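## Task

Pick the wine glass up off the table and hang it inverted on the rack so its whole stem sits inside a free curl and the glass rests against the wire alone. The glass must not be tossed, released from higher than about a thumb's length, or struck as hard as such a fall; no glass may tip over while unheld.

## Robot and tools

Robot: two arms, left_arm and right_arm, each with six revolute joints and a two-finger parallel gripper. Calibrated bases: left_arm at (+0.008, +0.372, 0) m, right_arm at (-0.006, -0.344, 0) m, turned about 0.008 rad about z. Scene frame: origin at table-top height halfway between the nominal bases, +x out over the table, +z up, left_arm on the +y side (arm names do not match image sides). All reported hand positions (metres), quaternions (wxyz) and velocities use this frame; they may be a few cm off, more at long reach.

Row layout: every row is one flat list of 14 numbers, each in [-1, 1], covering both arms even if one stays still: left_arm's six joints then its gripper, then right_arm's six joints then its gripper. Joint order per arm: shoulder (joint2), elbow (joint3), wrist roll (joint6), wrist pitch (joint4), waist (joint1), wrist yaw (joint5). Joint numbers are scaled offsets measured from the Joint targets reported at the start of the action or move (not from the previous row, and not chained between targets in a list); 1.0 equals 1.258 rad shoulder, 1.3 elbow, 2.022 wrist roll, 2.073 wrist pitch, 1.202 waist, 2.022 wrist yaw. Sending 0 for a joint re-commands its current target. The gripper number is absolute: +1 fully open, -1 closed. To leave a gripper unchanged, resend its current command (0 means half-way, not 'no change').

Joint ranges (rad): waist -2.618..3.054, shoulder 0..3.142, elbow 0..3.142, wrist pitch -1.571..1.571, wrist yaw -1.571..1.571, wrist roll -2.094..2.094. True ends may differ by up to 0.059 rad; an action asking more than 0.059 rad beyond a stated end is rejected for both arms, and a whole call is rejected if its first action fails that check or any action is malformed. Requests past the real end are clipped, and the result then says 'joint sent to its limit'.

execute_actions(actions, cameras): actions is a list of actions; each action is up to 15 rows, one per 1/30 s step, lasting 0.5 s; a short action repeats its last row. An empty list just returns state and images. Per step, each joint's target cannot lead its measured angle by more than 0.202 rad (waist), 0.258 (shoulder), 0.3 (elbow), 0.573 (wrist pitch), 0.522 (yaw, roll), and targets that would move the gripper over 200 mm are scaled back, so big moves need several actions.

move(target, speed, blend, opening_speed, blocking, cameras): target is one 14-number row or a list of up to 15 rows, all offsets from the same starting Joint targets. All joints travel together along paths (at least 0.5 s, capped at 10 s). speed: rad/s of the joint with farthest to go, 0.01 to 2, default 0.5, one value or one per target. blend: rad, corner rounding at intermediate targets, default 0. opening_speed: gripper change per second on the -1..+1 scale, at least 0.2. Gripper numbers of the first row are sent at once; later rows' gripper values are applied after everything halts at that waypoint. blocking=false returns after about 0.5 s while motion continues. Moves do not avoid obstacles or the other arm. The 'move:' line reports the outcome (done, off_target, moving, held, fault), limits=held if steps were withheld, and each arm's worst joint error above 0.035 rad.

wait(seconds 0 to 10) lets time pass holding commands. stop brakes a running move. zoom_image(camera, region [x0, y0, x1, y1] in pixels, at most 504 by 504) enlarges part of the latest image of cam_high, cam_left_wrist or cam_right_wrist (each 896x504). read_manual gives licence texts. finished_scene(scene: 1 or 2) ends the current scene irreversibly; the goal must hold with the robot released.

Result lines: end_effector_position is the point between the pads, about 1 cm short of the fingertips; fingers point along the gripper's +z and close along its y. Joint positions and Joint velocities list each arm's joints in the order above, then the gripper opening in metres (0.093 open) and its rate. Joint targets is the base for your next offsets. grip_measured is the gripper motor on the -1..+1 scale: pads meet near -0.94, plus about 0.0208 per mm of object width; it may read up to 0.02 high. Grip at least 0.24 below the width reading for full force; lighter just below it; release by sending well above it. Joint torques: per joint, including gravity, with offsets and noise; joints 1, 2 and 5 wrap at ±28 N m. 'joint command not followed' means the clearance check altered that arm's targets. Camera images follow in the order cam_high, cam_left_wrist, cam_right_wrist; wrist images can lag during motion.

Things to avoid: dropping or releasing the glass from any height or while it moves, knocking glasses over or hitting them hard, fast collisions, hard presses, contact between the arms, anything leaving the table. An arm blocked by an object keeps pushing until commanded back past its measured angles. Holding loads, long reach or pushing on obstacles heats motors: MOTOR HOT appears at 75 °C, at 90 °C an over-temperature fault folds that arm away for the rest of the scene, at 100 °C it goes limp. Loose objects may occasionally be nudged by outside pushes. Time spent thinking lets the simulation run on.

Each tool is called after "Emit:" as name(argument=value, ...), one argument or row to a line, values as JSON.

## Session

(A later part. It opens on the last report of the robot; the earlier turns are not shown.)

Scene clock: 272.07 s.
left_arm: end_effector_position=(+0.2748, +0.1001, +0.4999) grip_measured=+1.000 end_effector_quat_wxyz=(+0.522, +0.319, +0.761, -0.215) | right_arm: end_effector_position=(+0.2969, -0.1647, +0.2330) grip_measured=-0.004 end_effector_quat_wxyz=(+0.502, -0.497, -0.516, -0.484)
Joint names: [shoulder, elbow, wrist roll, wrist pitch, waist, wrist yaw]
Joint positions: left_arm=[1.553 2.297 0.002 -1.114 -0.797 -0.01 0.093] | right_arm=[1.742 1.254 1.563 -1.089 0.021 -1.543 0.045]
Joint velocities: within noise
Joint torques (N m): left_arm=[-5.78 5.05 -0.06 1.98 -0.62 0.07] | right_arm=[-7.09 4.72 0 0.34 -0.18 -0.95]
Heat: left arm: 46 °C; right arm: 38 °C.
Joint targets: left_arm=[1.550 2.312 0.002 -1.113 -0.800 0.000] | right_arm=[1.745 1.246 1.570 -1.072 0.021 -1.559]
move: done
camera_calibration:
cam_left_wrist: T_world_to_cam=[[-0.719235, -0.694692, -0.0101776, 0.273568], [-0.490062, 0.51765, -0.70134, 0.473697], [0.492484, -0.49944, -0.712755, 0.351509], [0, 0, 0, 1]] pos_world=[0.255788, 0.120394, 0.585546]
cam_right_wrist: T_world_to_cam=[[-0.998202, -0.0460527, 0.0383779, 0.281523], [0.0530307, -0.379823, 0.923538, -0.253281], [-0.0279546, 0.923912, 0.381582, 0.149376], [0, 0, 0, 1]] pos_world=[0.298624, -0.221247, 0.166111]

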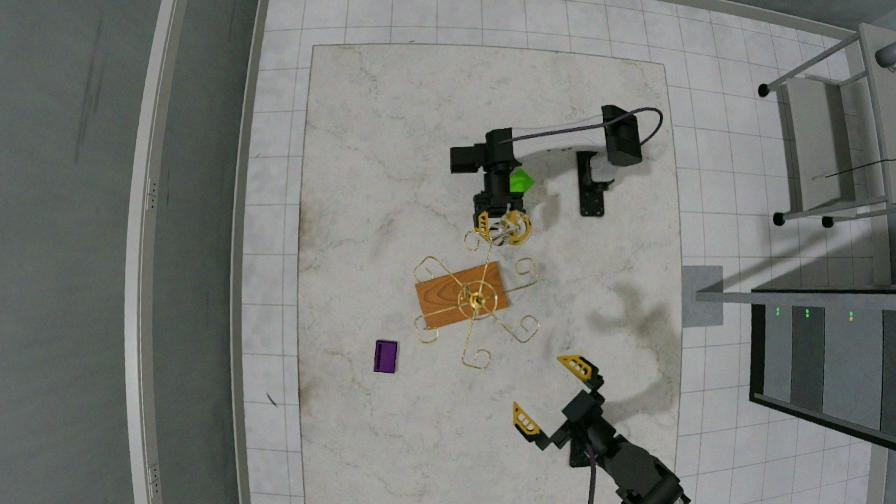

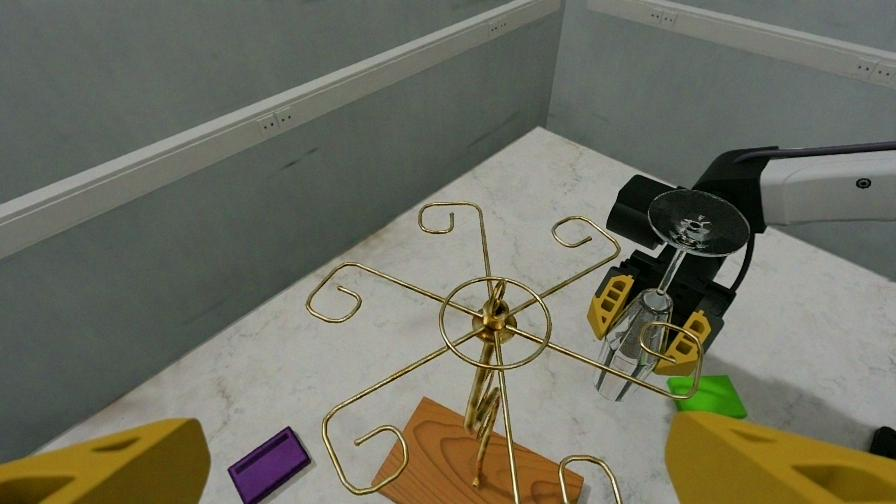

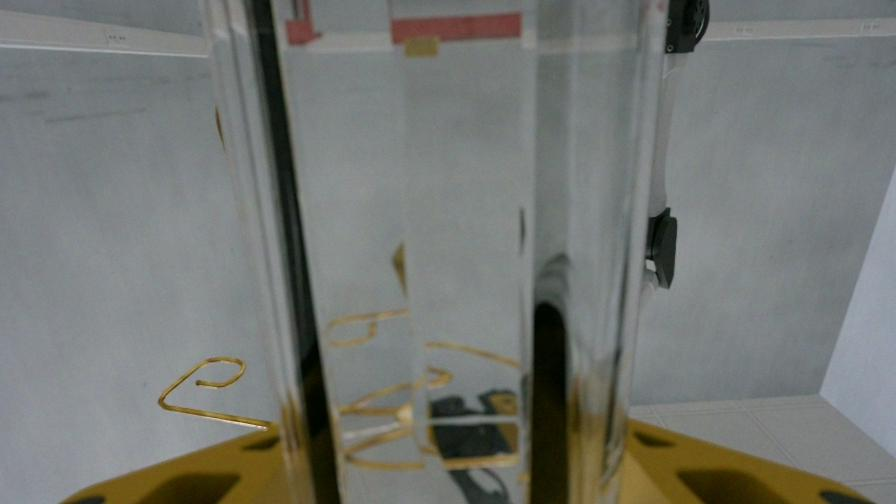

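Emit:
move(
  target=[0,0,0,0,0,0,1,0.0862,0.1042,0,-0.0128,0.0732,0,-0.25],
  speed=0.3,
)

Emit:
zoom_image(
  camera="cam_high",
  region=[430, 190, 570, 320],
)

Emit:
zoom_image(
  camera="cam_left_wrist",
  region=[530, 120, 810, 420],
)

Scene clock: 306.13 s.
left_arm: end_effector_position=(+0.2748, +0.1001, +0.4999) grip_measured=+1.000 end_effector_quat_wxyz=(+0.522, +0.319, +0.761, -0.215) | right_arm: end_effector_position=(+0.3066, -0.1367, +0.2237) grip_measured=-0.004 end_effector_quat_wxyz=(+0.524, -0.478, -0.535, -0.459)
Joint names: [shoulder, elbow, wrist roll, wrist pitch, waist, wrist yaw]
Joint positions: left_arm=[1.553 2.297 0.002 -1.114 -0.797 -0.01 0.093] | right_arm=[1.849 1.349 1.563 -1.088 0.106 -1.542 0.045]
Joint velocities: within noise
Joint torques (N m): left_arm=[-5.79 4.74 -0.06 1.99 -0.77 0.04] | right_arm=[-7.79 7.84 -0.03 0.09 0.13 -1.01]
Heat: left arm: 47 °C; right arm: 34 °C.
Joint targets: left_arm=[1.550 2.312 0.002 -1.113 -0.800 0.000] | right_arm=[1.853 1.382 1.571 -1.099 0.109 -1.559]
move: done
camera_calibration:
cam_left_wrist: T_world_to_cam=[[-0.719235, -0.694692, -0.0101776, 0.273568], [-0.490062, 0.51765, -0.70134, 0.473697], [0.492484, -0.49944, -0.712755, 0.351509], [0, 0, 0, 1]] pos_world=[0.255788, 0.120394, 0.585546]
cam_right_wrist: T_world_to_cam=[[-0.99032, -0.129841, 0.0490591, 0.27654], [0.0944918, -0.371769, 0.923504, -0.24619], [-0.10167, 0.9192, 0.38044, 0.149548], [0, 0, 0, 1]] pos_world=[0.31233, -0.193084, 0.156896]

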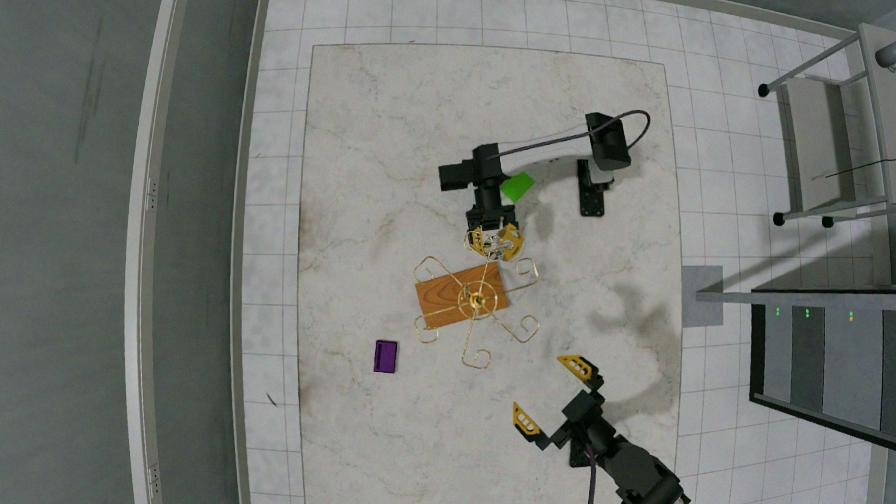

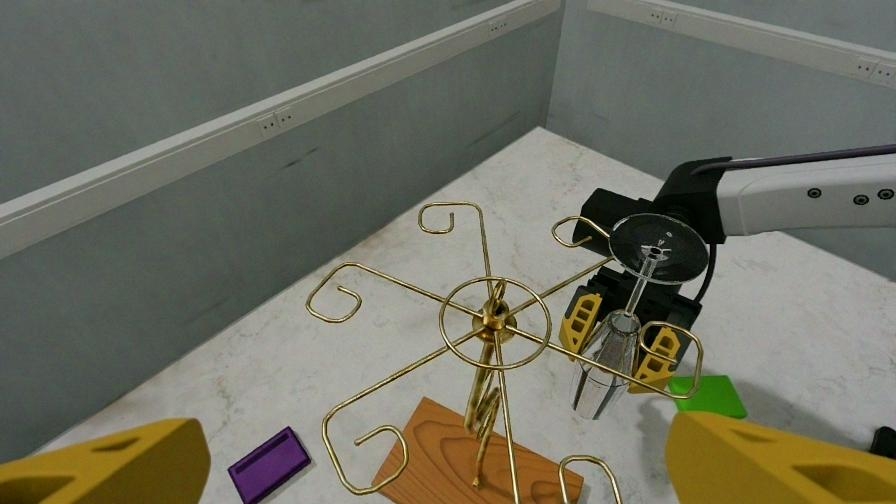

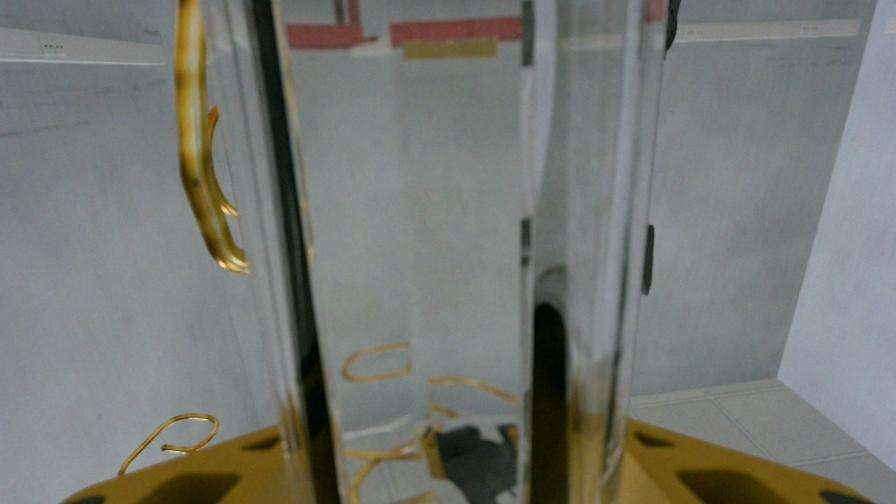

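Scaled by 3.600 from the camera's 896x504 image, which has a finer 1280x720 frame.

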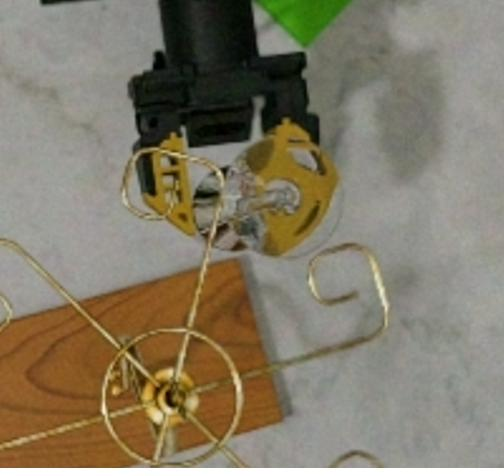

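Scaled by 1.680 from the camera's 896x504 image, which has a finer 1280x720 frame.

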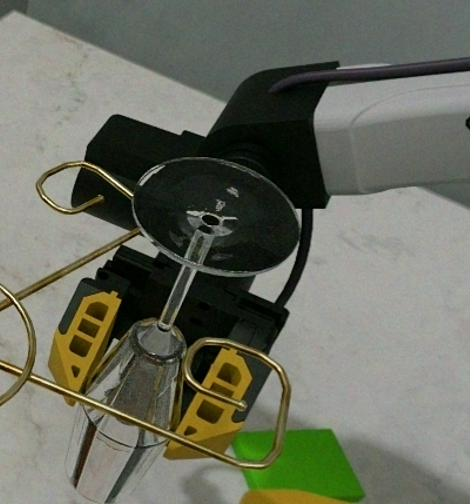

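Emit:
move(
  target=[0,0,0,0,0,0,1,0.0839,0.1087,0,-0.0177,0.1194,0,-0.25],
  speed=0.25,
)

Emit:
zoom_image(
  camera="cam_high",
  region=[430, 190, 570, 320],
)

Emit:
zoom_image(
  camera="cam_left_wrist",
  region=[530, 180, 770, 430],
)

Scene clock: 323.77 s.
left_arm: end_effector_position=(+0.2748, +0.1001, +0.4999) grip_measured=+1.000 end_effector_quat_wxyz=(+0.522, +0.319, +0.761, -0.215) | right_arm: end_effector_position=(+0.3010, -0.0861, +0.2229) grip_measured=-0.004 end_effector_quat_wxyz=(+0.555, -0.437, -0.569, -0.421)
Joint names: [shoulder, elbow, wrist roll, wrist pitch, waist, wrist yaw]
Joint positions: left_arm=[1.553 2.297 0.002 -1.114 -0.797 -0.01 0.093] | right_arm=[1.955 1.489 1.563 -1.118 0.251 -1.542 0.045]
Joint velocities: within noise
Joint torques (N m): left_arm=[-5.75 4.97 -0.07 1.98 -0.65 0.12] | right_arm=[-8.85 7.94 0 0.02 -0.1 -0.99]
Heat: left arm: 47 °C; right arm: 36 °C.
Joint targets: left_arm=[1.550 2.312 0.002 -1.113 -0.800 0.000] | right_arm=[1.959 1.523 1.571 -1.135 0.253 -1.559]
move: done
camera_calibration:
cam_left_wrist: T_world_to_cam=[[-0.719235, -0.694692, -0.0101776, 0.273568], [-0.490062, 0.51765, -0.70134, 0.473697], [0.492484, -0.49944, -0.712755, 0.351509], [0, 0, 0, 1]] pos_world=[0.255788, 0.120394, 0.585546]
cam_right_wrist: T_world_to_cam=[[-0.961231, -0.271944, 0.0456299, 0.257402], [0.14428, -0.354998, 0.923666, -0.239683], [-0.234987, 0.89444, 0.380472, 0.140749], [0, 0, 0, 1]] pos_world=[0.315078, -0.14098, 0.15609]

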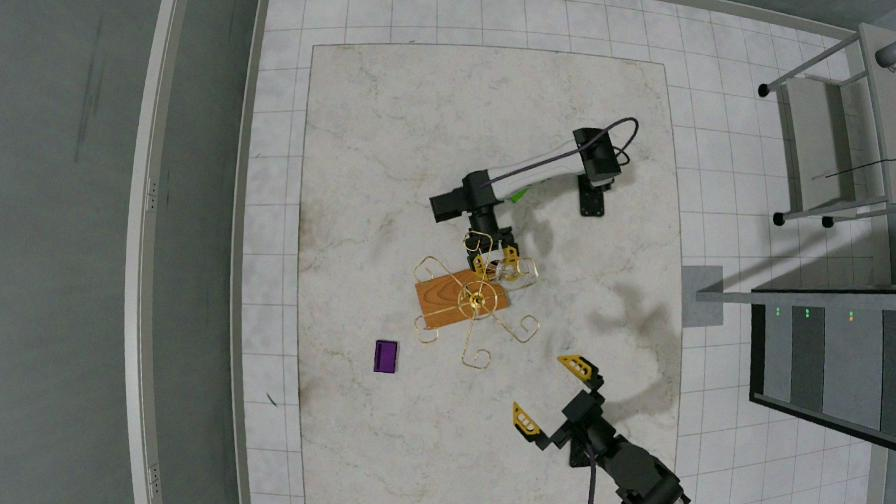

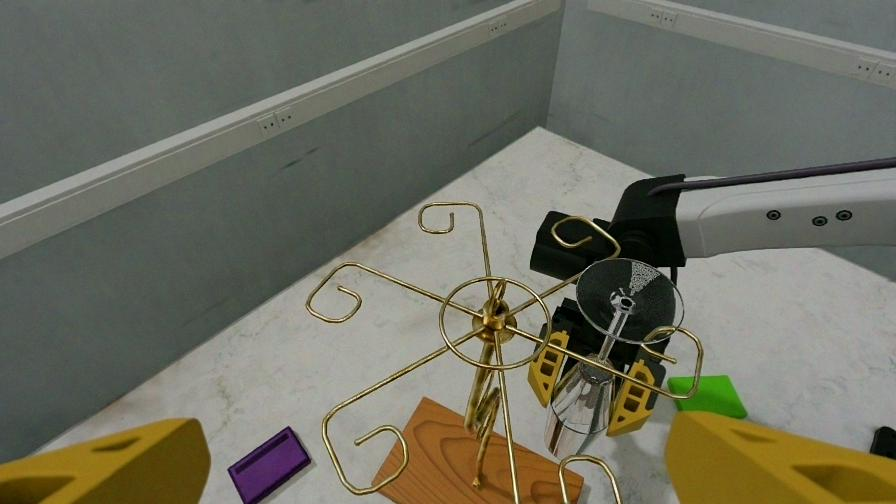

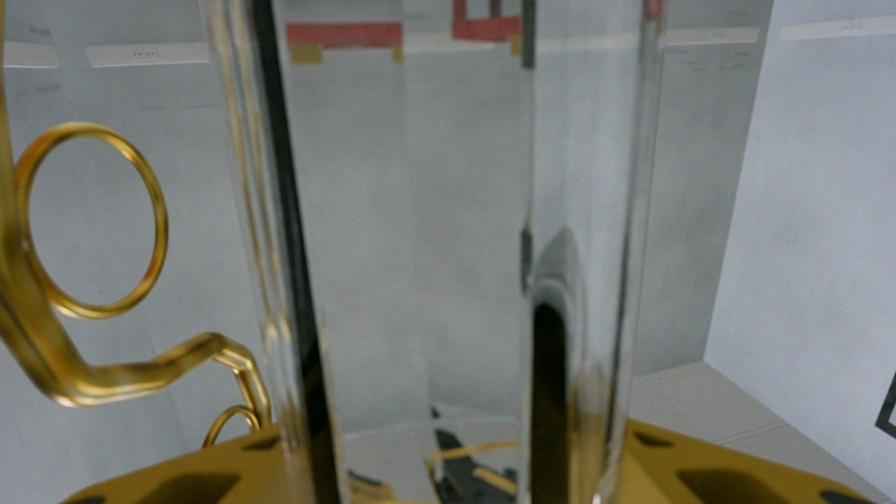

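Scaled by 3.600 from the camera's 896x504 image, which has a finer 1280x720 frame.

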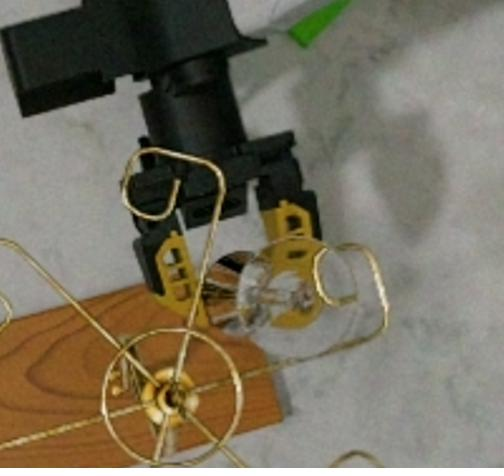

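Scaled by 2.016 from the camera's 896x504 image, which has a finer 1280x720 frame.

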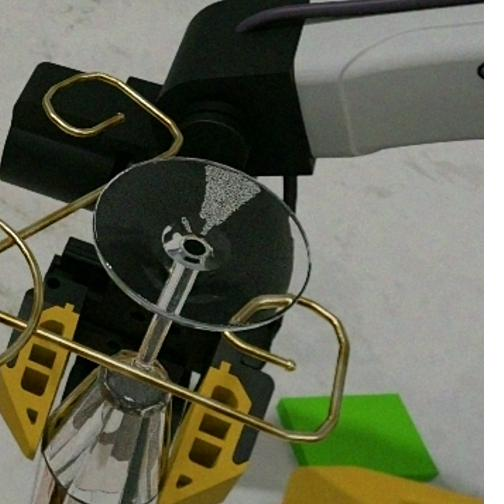

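Emit:
move(
  target=[0,0,0,0,0,0,1,0.0168,0.0218,0,-0.0037,0.0391,0,-0.25],
  speed=0.15,
)

Emit:
zoom_image(
  camera="cam_high",
  region=[490, 240, 560, 310],
)

Emit:
zoom_image(
  camera="cam_left_wrist",
  region=[530, 230, 730, 430],
)

Scene clock: 348.80 s.
left_arm: end_effector_position=(+0.2748, +0.1001, +0.4999) grip_measured=+1.000 end_effector_quat_wxyz=(+0.522, +0.319, +0.761, -0.215) | right_arm: end_effector_position=(+0.2942, -0.0709, +0.2229) grip_measured=-0.004 end_effector_quat_wxyz=(+0.565, -0.424, -0.578, -0.409)
Joint names: [shoulder, elbow, wrist roll, wrist pitch, waist, wrist yaw]
Joint positions: left_arm=[1.553 2.297 0.002 -1.114 -0.797 -0.01 0.093] | right_arm=[1.976 1.518 1.563 -1.126 0.296 -1.542 0.045]
Joint velocities: within noise
Joint torques (N m): left_arm=[-5.79 4.9 -0.08 2 -0.42 0.05] | right_arm=[-8.84 7.88 -0.02 0.02 0.27 -0.94]
Heat: left arm: 47 °C; right arm: 37 °C.
Joint targets: left_arm=[1.550 2.312 0.002 -1.113 -0.800 0.000] | right_arm=[1.980 1.551 1.571 -1.143 0.300 -1.559]
move: done
camera_calibration:
cam_left_wrist: T_world_to_cam=[[-0.719235, -0.694692, -0.0101776, 0.273568], [-0.490062, 0.51765, -0.70134, 0.473697], [0.492484, -0.49944, -0.712755, 0.351509], [0, 0, 0, 1]] pos_world=[0.255788, 0.120394, 0.585546]
cam_right_wrist: T_world_to_cam=[[-0.948036, -0.314928, 0.0452488, 0.248187], [0.159773, -0.348254, 0.923684, -0.237406], [-0.275136, 0.882915, 0.380475, 0.136554], [0, 0, 0, 1]] pos_world=[0.310792, -0.125082, 0.156102]

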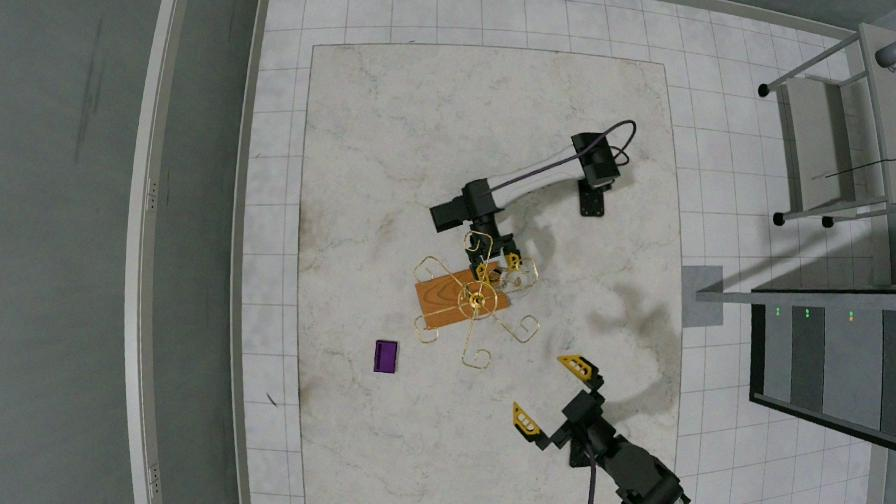

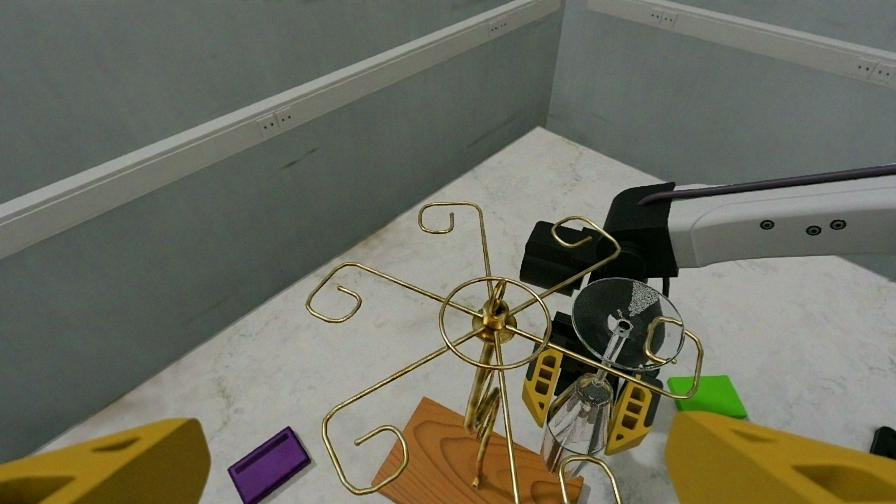

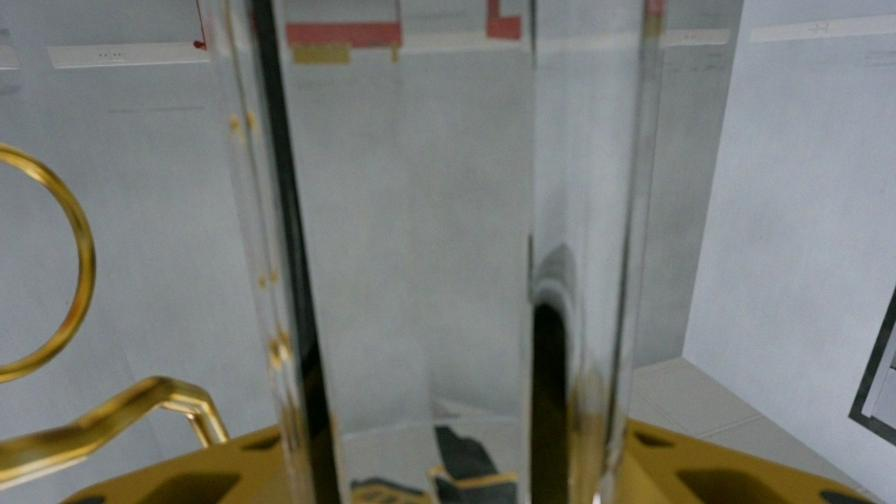

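Scaled by 7.200 from the camera's 896x504 image, which has a finer 1280x720 frame.

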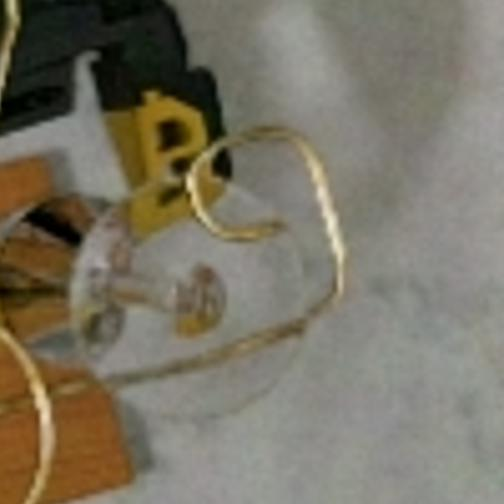

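Scaled by 2.520 from the camera's 896x504 image, which has a finer 1280x720 frame.

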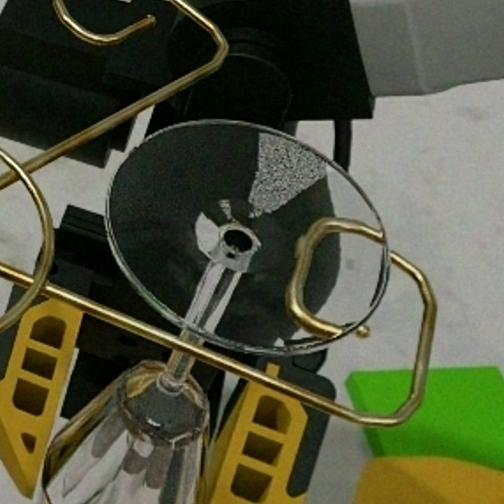

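Emit:
move(
  target=[0,0,0,0,0,0,1,-0.039,-0.0254,0,0.004,0,0,-0.25],
  speed=0.15,
  cameras=[],
)

Scene clock: 373.90 s.
left_arm: end_effector_position=(+0.2748, +0.1001, +0.4999) grip_measured=+1.000 end_effector_quat_wxyz=(+0.522, +0.319, +0.761, -0.215) | right_arm: end_effector_position=(+0.2932, -0.0712, +0.2260) grip_measured=-0.004 end_effector_quat_wxyz=(+0.563, -0.422, -0.580, -0.411)
Joint names: [shoulder, elbow, wrist roll, wrist pitch, waist, wrist yaw]
Joint positions: left_arm=[1.553 2.297 0.002 -1.114 -0.797 -0.01 0.093] | right_arm=[1.967 1.518 1.563 -1.128 0.296 -1.542 0.045]
Joint velocities: within noise
Joint torques (N m): left_arm=[-5.83 4.93 -0.04 2.01 -0.83 0.08] | right_arm=[-12.6 5.27 -0.05 0.11 0.17 -1.01]
Heat: left arm: 48 °C; right arm: 36 °C.
Joint targets: left_arm=[1.550 2.312 0.002 -1.113 -0.800 0.000] | right_arm=[1.931 1.518 1.571 -1.135 0.300 -1.559]
move: off_target (right_arm); right_arm: the shoulder is farthest, 0.036 rad from its target
No camera images: "cameras" was empty.

Emit:
move(
  target=[0,0,0,0,0,0,1,-0.0487,-0.0739,0,0.0182,0.0067,0,-0.25],
  speed=0.12,
)

Emit:
zoom_image(
  camera="cam_high",
  region=[490, 240, 560, 310],
)

Emit:
zoom_image(
  camera="cam_left_wrist",
  region=[530, 230, 730, 430],
)

Scene clock: 384.13 s.
left_arm: end_effector_position=(+0.2748, +0.1001, +0.4999) grip_measured=+1.000 end_effector_quat_wxyz=(+0.522, +0.319, +0.761, -0.215) | right_arm: end_effector_position=(+0.2751, -0.0752, +0.2255) grip_measured=-0.004 end_effector_quat_wxyz=(+0.566, -0.424, -0.579, -0.406)
Joint names: [shoulder, elbow, wrist roll, wrist pitch, waist, wrist yaw]
Joint positions: left_arm=[1.553 2.297 0.002 -1.114 -0.797 -0.01 0.093] | right_arm=[1.905 1.431 1.563 -1.114 0.301 -1.542 0.045]
Joint velocities: within noise
Joint torques (N m): left_arm=[-5.6 4.79 -0.08 1.96 -0.84 0.1] | right_arm=[-11.93 4.45 -0.03 0.31 0.49 -0.97]
Heat: left arm: 48 °C; right arm: 40 °C.
Joint targets: left_arm=[1.550 2.312 0.002 -1.113 -0.800 0.000] | right_arm=[1.870 1.422 1.571 -1.097 0.308 -1.559]
move: done
camera_calibration:
cam_left_wrist: T_world_to_cam=[[-0.719235, -0.694692, -0.0101776, 0.273568], [-0.490062, 0.51765, -0.70134, 0.473697], [0.492484, -0.49944, -0.712755, 0.351509], [0, 0, 0, 1]] pos_world=[0.255788, 0.120394, 0.585546]
cam_right_wrist: T_world_to_cam=[[-0.946274, -0.319564, 0.0494401, 0.22684], [0.165182, -0.346252, 0.923485, -0.23956], [-0.277994, 0.882036, 0.380436, 0.134851], [0, 0, 0, 1]] pos_world=[0.291711, -0.129402, 0.158713]

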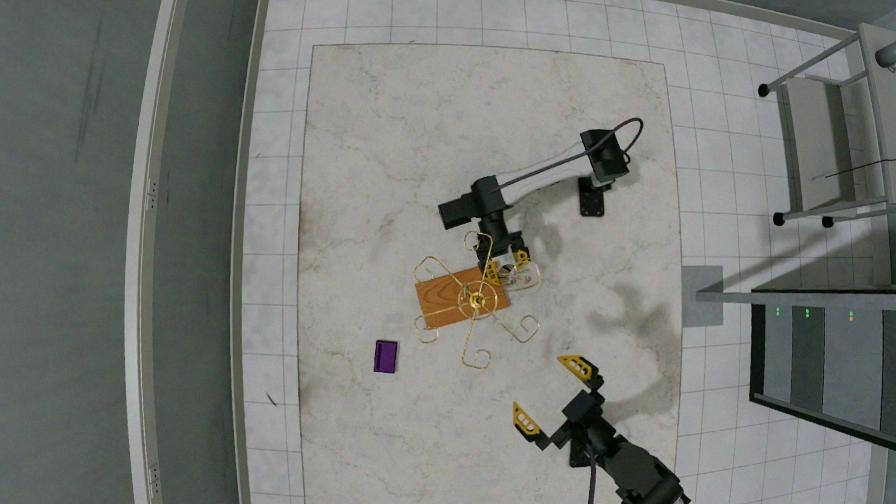

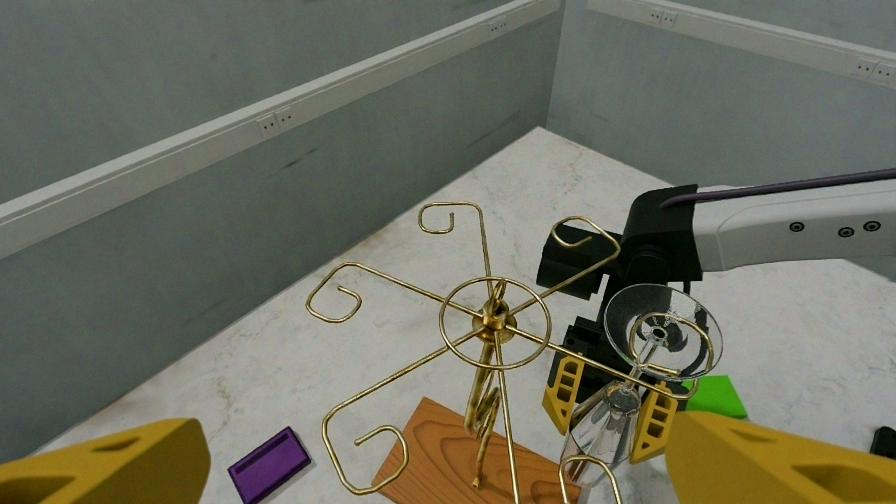

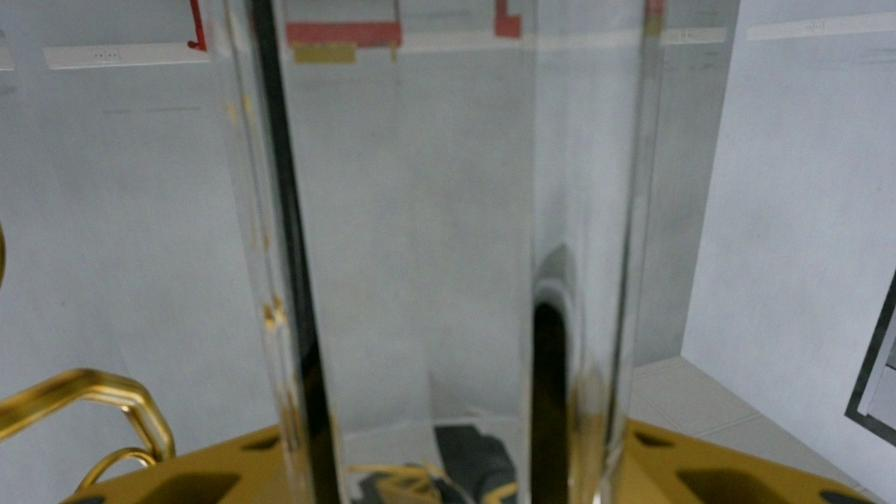

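Scaled by 7.200 from the camera's 896x504 image, which has a finer 1280x720 frame.

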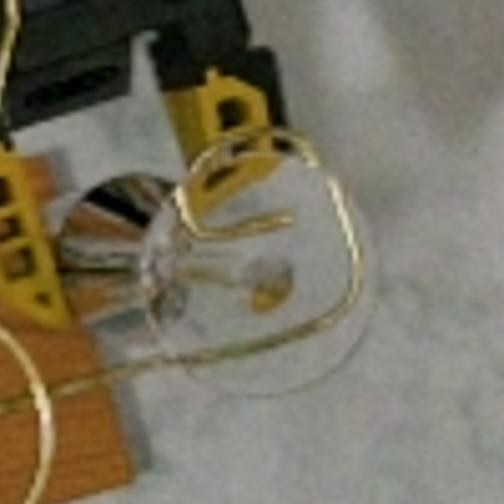

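Scaled by 2.520 from the camera's 896x504 image, which has a finer 1280x720 frame.

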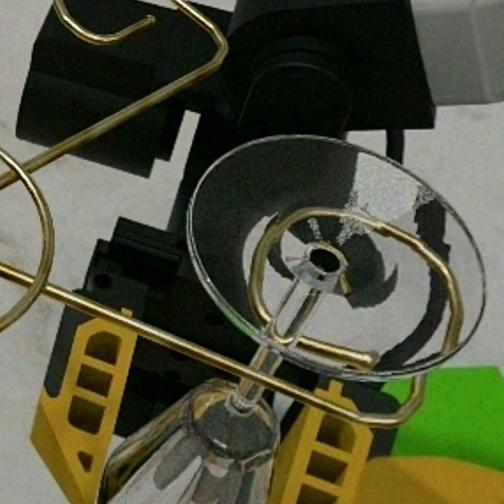

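Emit:
move(
  target=[0,0,0,0,0,0,1,-0.037,-0.0492,0,0.0082,0.0033,0,-0.25],
  speed=0.1,
)

Emit:
zoom_image(
  camera="cam_high",
  region=[490, 240, 560, 310],
)

Emit:
zoom_image(
  camera="cam_left_wrist",
  region=[530, 230, 730, 430],
)

Scene clock: 440.03 s.
left_arm: end_effector_position=(+0.2748, +0.1001, +0.4999) grip_measured=+1.000 end_effector_quat_wxyz=(+0.522, +0.319, +0.761, -0.215) | right_arm: end_effector_position=(+0.2618, -0.0782, +0.2257) grip_measured=-0.004 end_effector_quat_wxyz=(+0.567, -0.422, -0.580, -0.405)
Joint names: [shoulder, elbow, wrist roll, wrist pitch, waist, wrist yaw]
Joint positions: left_arm=[1.553 2.297 0.002 -1.114 -0.797 -0.01 0.093] | right_arm=[1.857 1.367 1.563 -1.097 0.305 -1.542 0.045]
Joint velocities: within noise
Joint torques (N m): left_arm=[-5.74 4.98 -0.1 2 -0.73 0.07] | right_arm=[-11.45 4.57 -0.03 0.36 0.58 -0.96]
Heat: left arm: 49 °C; right arm: 45 °C.
Joint targets: left_arm=[1.550 2.312 0.002 -1.113 -0.800 0.000] | right_arm=[1.823 1.358 1.571 -1.080 0.312 -1.559]
move: done
camera_calibration:
cam_left_wrist: T_world_to_cam=[[-0.719235, -0.694692, -0.0101776, 0.273568], [-0.490062, 0.51765, -0.70134, 0.473697], [0.492484, -0.49944, -0.712755, 0.351509], [0, 0, 0, 1]] pos_world=[0.255788, 0.120394, 0.585546]
cam_right_wrist: T_world_to_cam=[[-0.945119, -0.323195, 0.0479161, 0.212993], [0.165164, -0.346063, 0.923559, -0.238547], [-0.281907, 0.880787, 0.380451, 0.13466], [0, 0, 0, 1]] pos_world=[0.278665, -0.132321, 0.158875]

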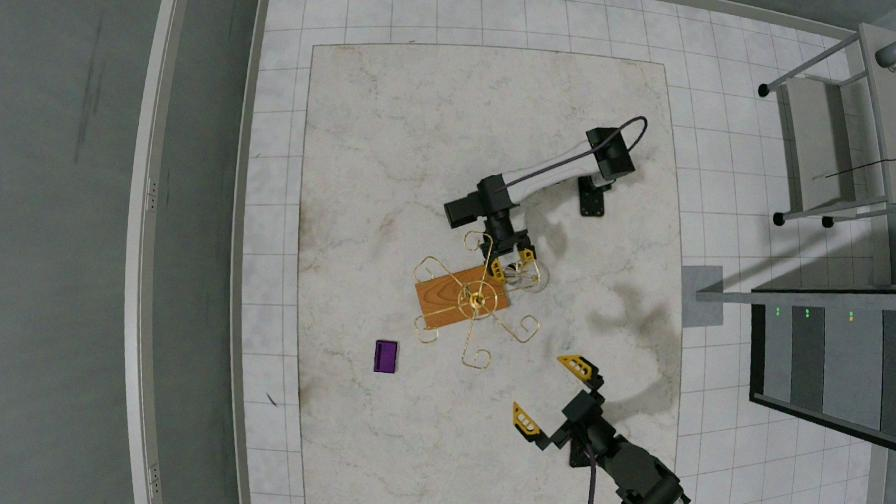

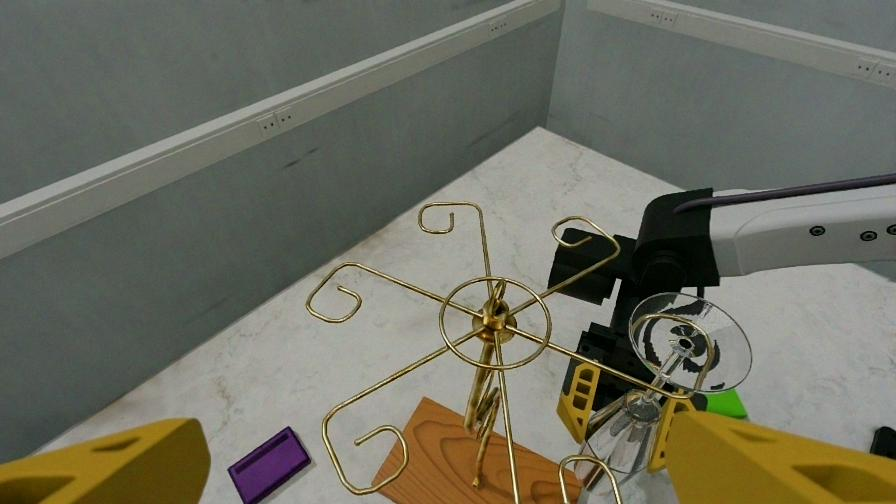

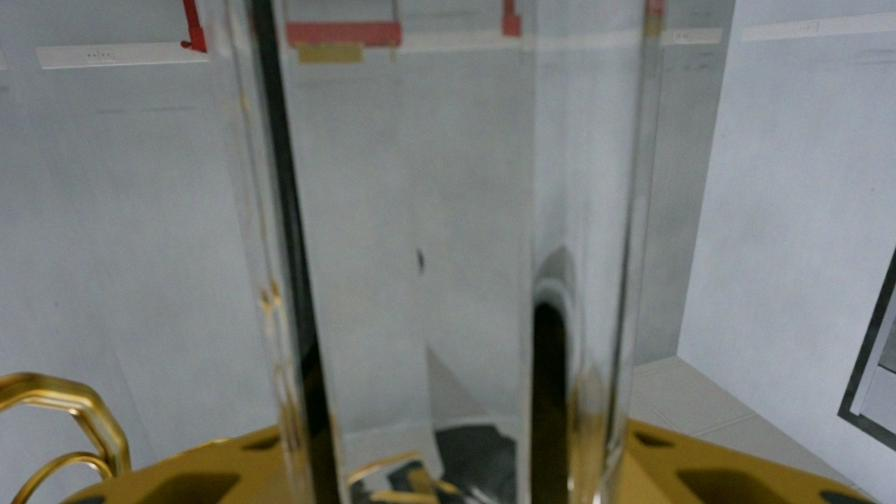

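Scaled by 7.200 from the camera's 896x504 image, which has a finer 1280x720 frame.

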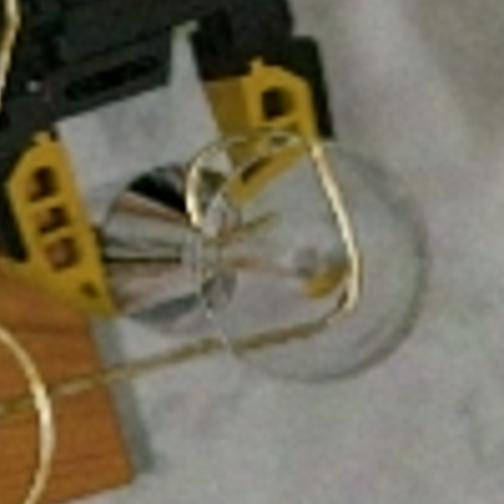

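Scaled by 2.520 from the camera's 896x504 image, which has a finer 1280x720 frame.

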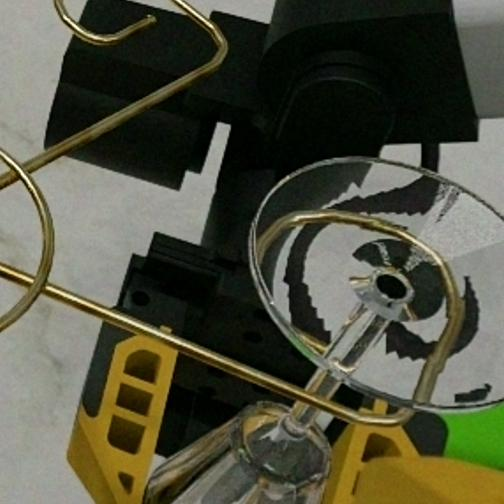

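Emit:
move(
  target=[0,0,0,0,0,0,1,-0.0064,-0.037,0,0.0203,0,0,-0.25],
  speed=0.1,
)

Emit:
zoom_image(
  camera="cam_high",
  region=[490, 240, 560, 310],
)

Emit:
zoom_image(
  camera="cam_left_wrist",
  region=[560, 260, 760, 460],
)

Scene clock: 450.73 s.
left_arm: end_effector_position=(+0.2748, +0.1001, +0.4999) grip_measured=+1.000 end_effector_quat_wxyz=(+0.522, +0.319, +0.761, -0.215) | right_arm: end_effector_position=(+0.2575, -0.0797, +0.2162) grip_measured=-0.004 end_effector_quat_wxyz=(+0.567, -0.422, -0.580, -0.406)
Joint names: [shoulder, elbow, wrist roll, wrist pitch, waist, wrist yaw]
Joint positions: left_arm=[1.553 2.297 0.002 -1.114 -0.797 -0.01 0.093] | right_arm=[1.849 1.318 1.563 -1.055 0.305 -1.542 0.045]
Joint velocities: within noise
Joint torques (N m): left_arm=[-5.56 4.96 -0.06 1.98 -0.62 0.07] | right_arm=[-11.33 4.48 -0.04 0.37 0.53 -0.97]
Heat: left arm: 49 °C; right arm: 45 °C.
Joint targets: left_arm=[1.550 2.312 0.002 -1.113 -0.800 0.000] | right_arm=[1.815 1.311 1.571 -1.038 0.312 -1.559]
move: done
camera_calibration:
cam_left_wrist: T_world_to_cam=[[-0.719235, -0.694692, -0.0101776, 0.273568], [-0.490062, 0.51765, -0.70134, 0.473697], [0.492484, -0.49944, -0.712755, 0.351509], [0, 0, 0, 1]] pos_world=[0.255788, 0.120394, 0.585546]
cam_right_wrist: T_world_to_cam=[[-0.94517, -0.323212, 0.046773, 0.209191], [0.16416, -0.346396, 0.923613, -0.229352], [-0.282321, 0.88065, 0.380461, 0.138404], [0, 0, 0, 1]] pos_world=[0.274446, -0.133719, 0.149391]

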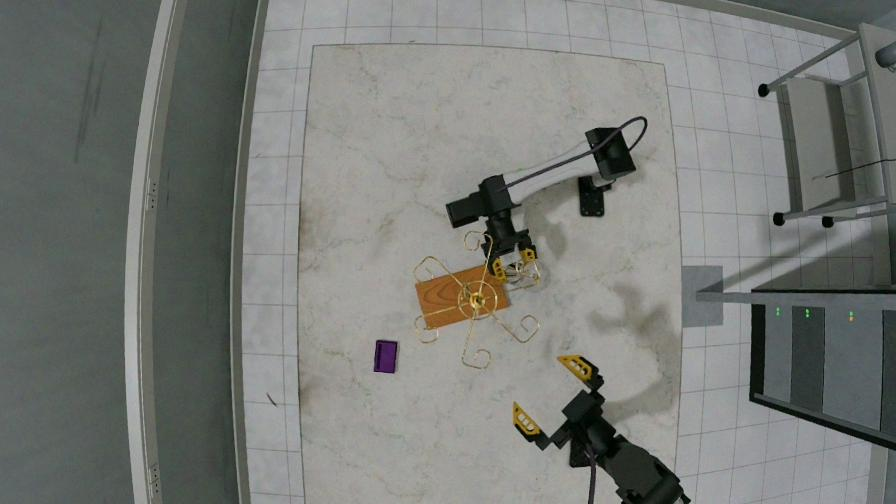

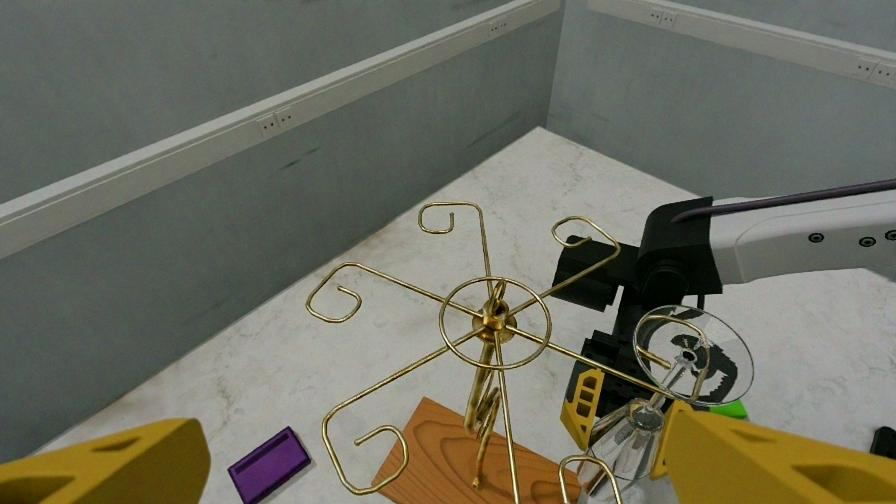

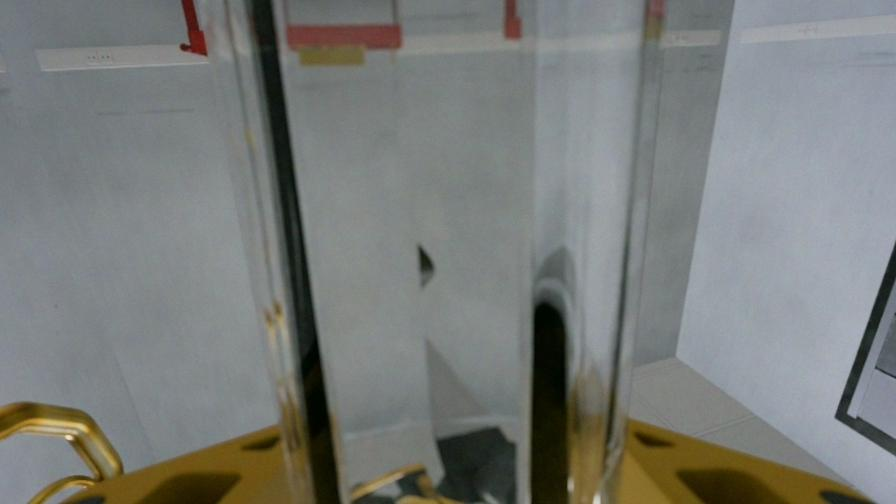

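Scaled by 7.200 from the camera's 896x504 image, which has a finer 1280x720 frame.

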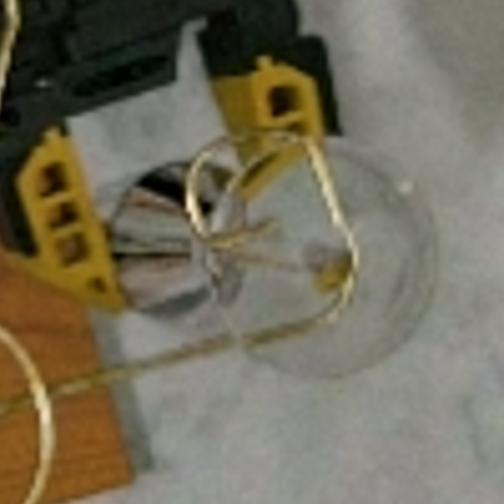

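Scaled by 2.520 from the camera's 896x504 image, which has a finer 1280x720 frame.

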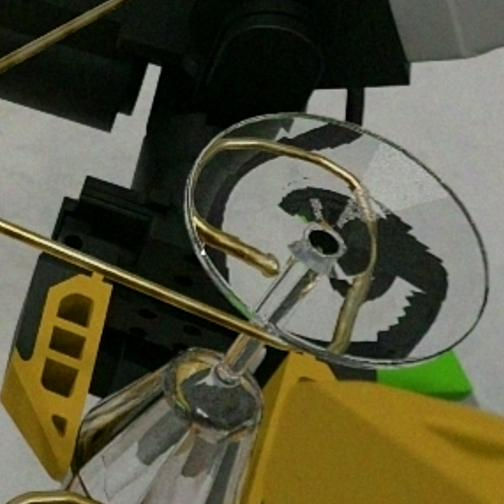

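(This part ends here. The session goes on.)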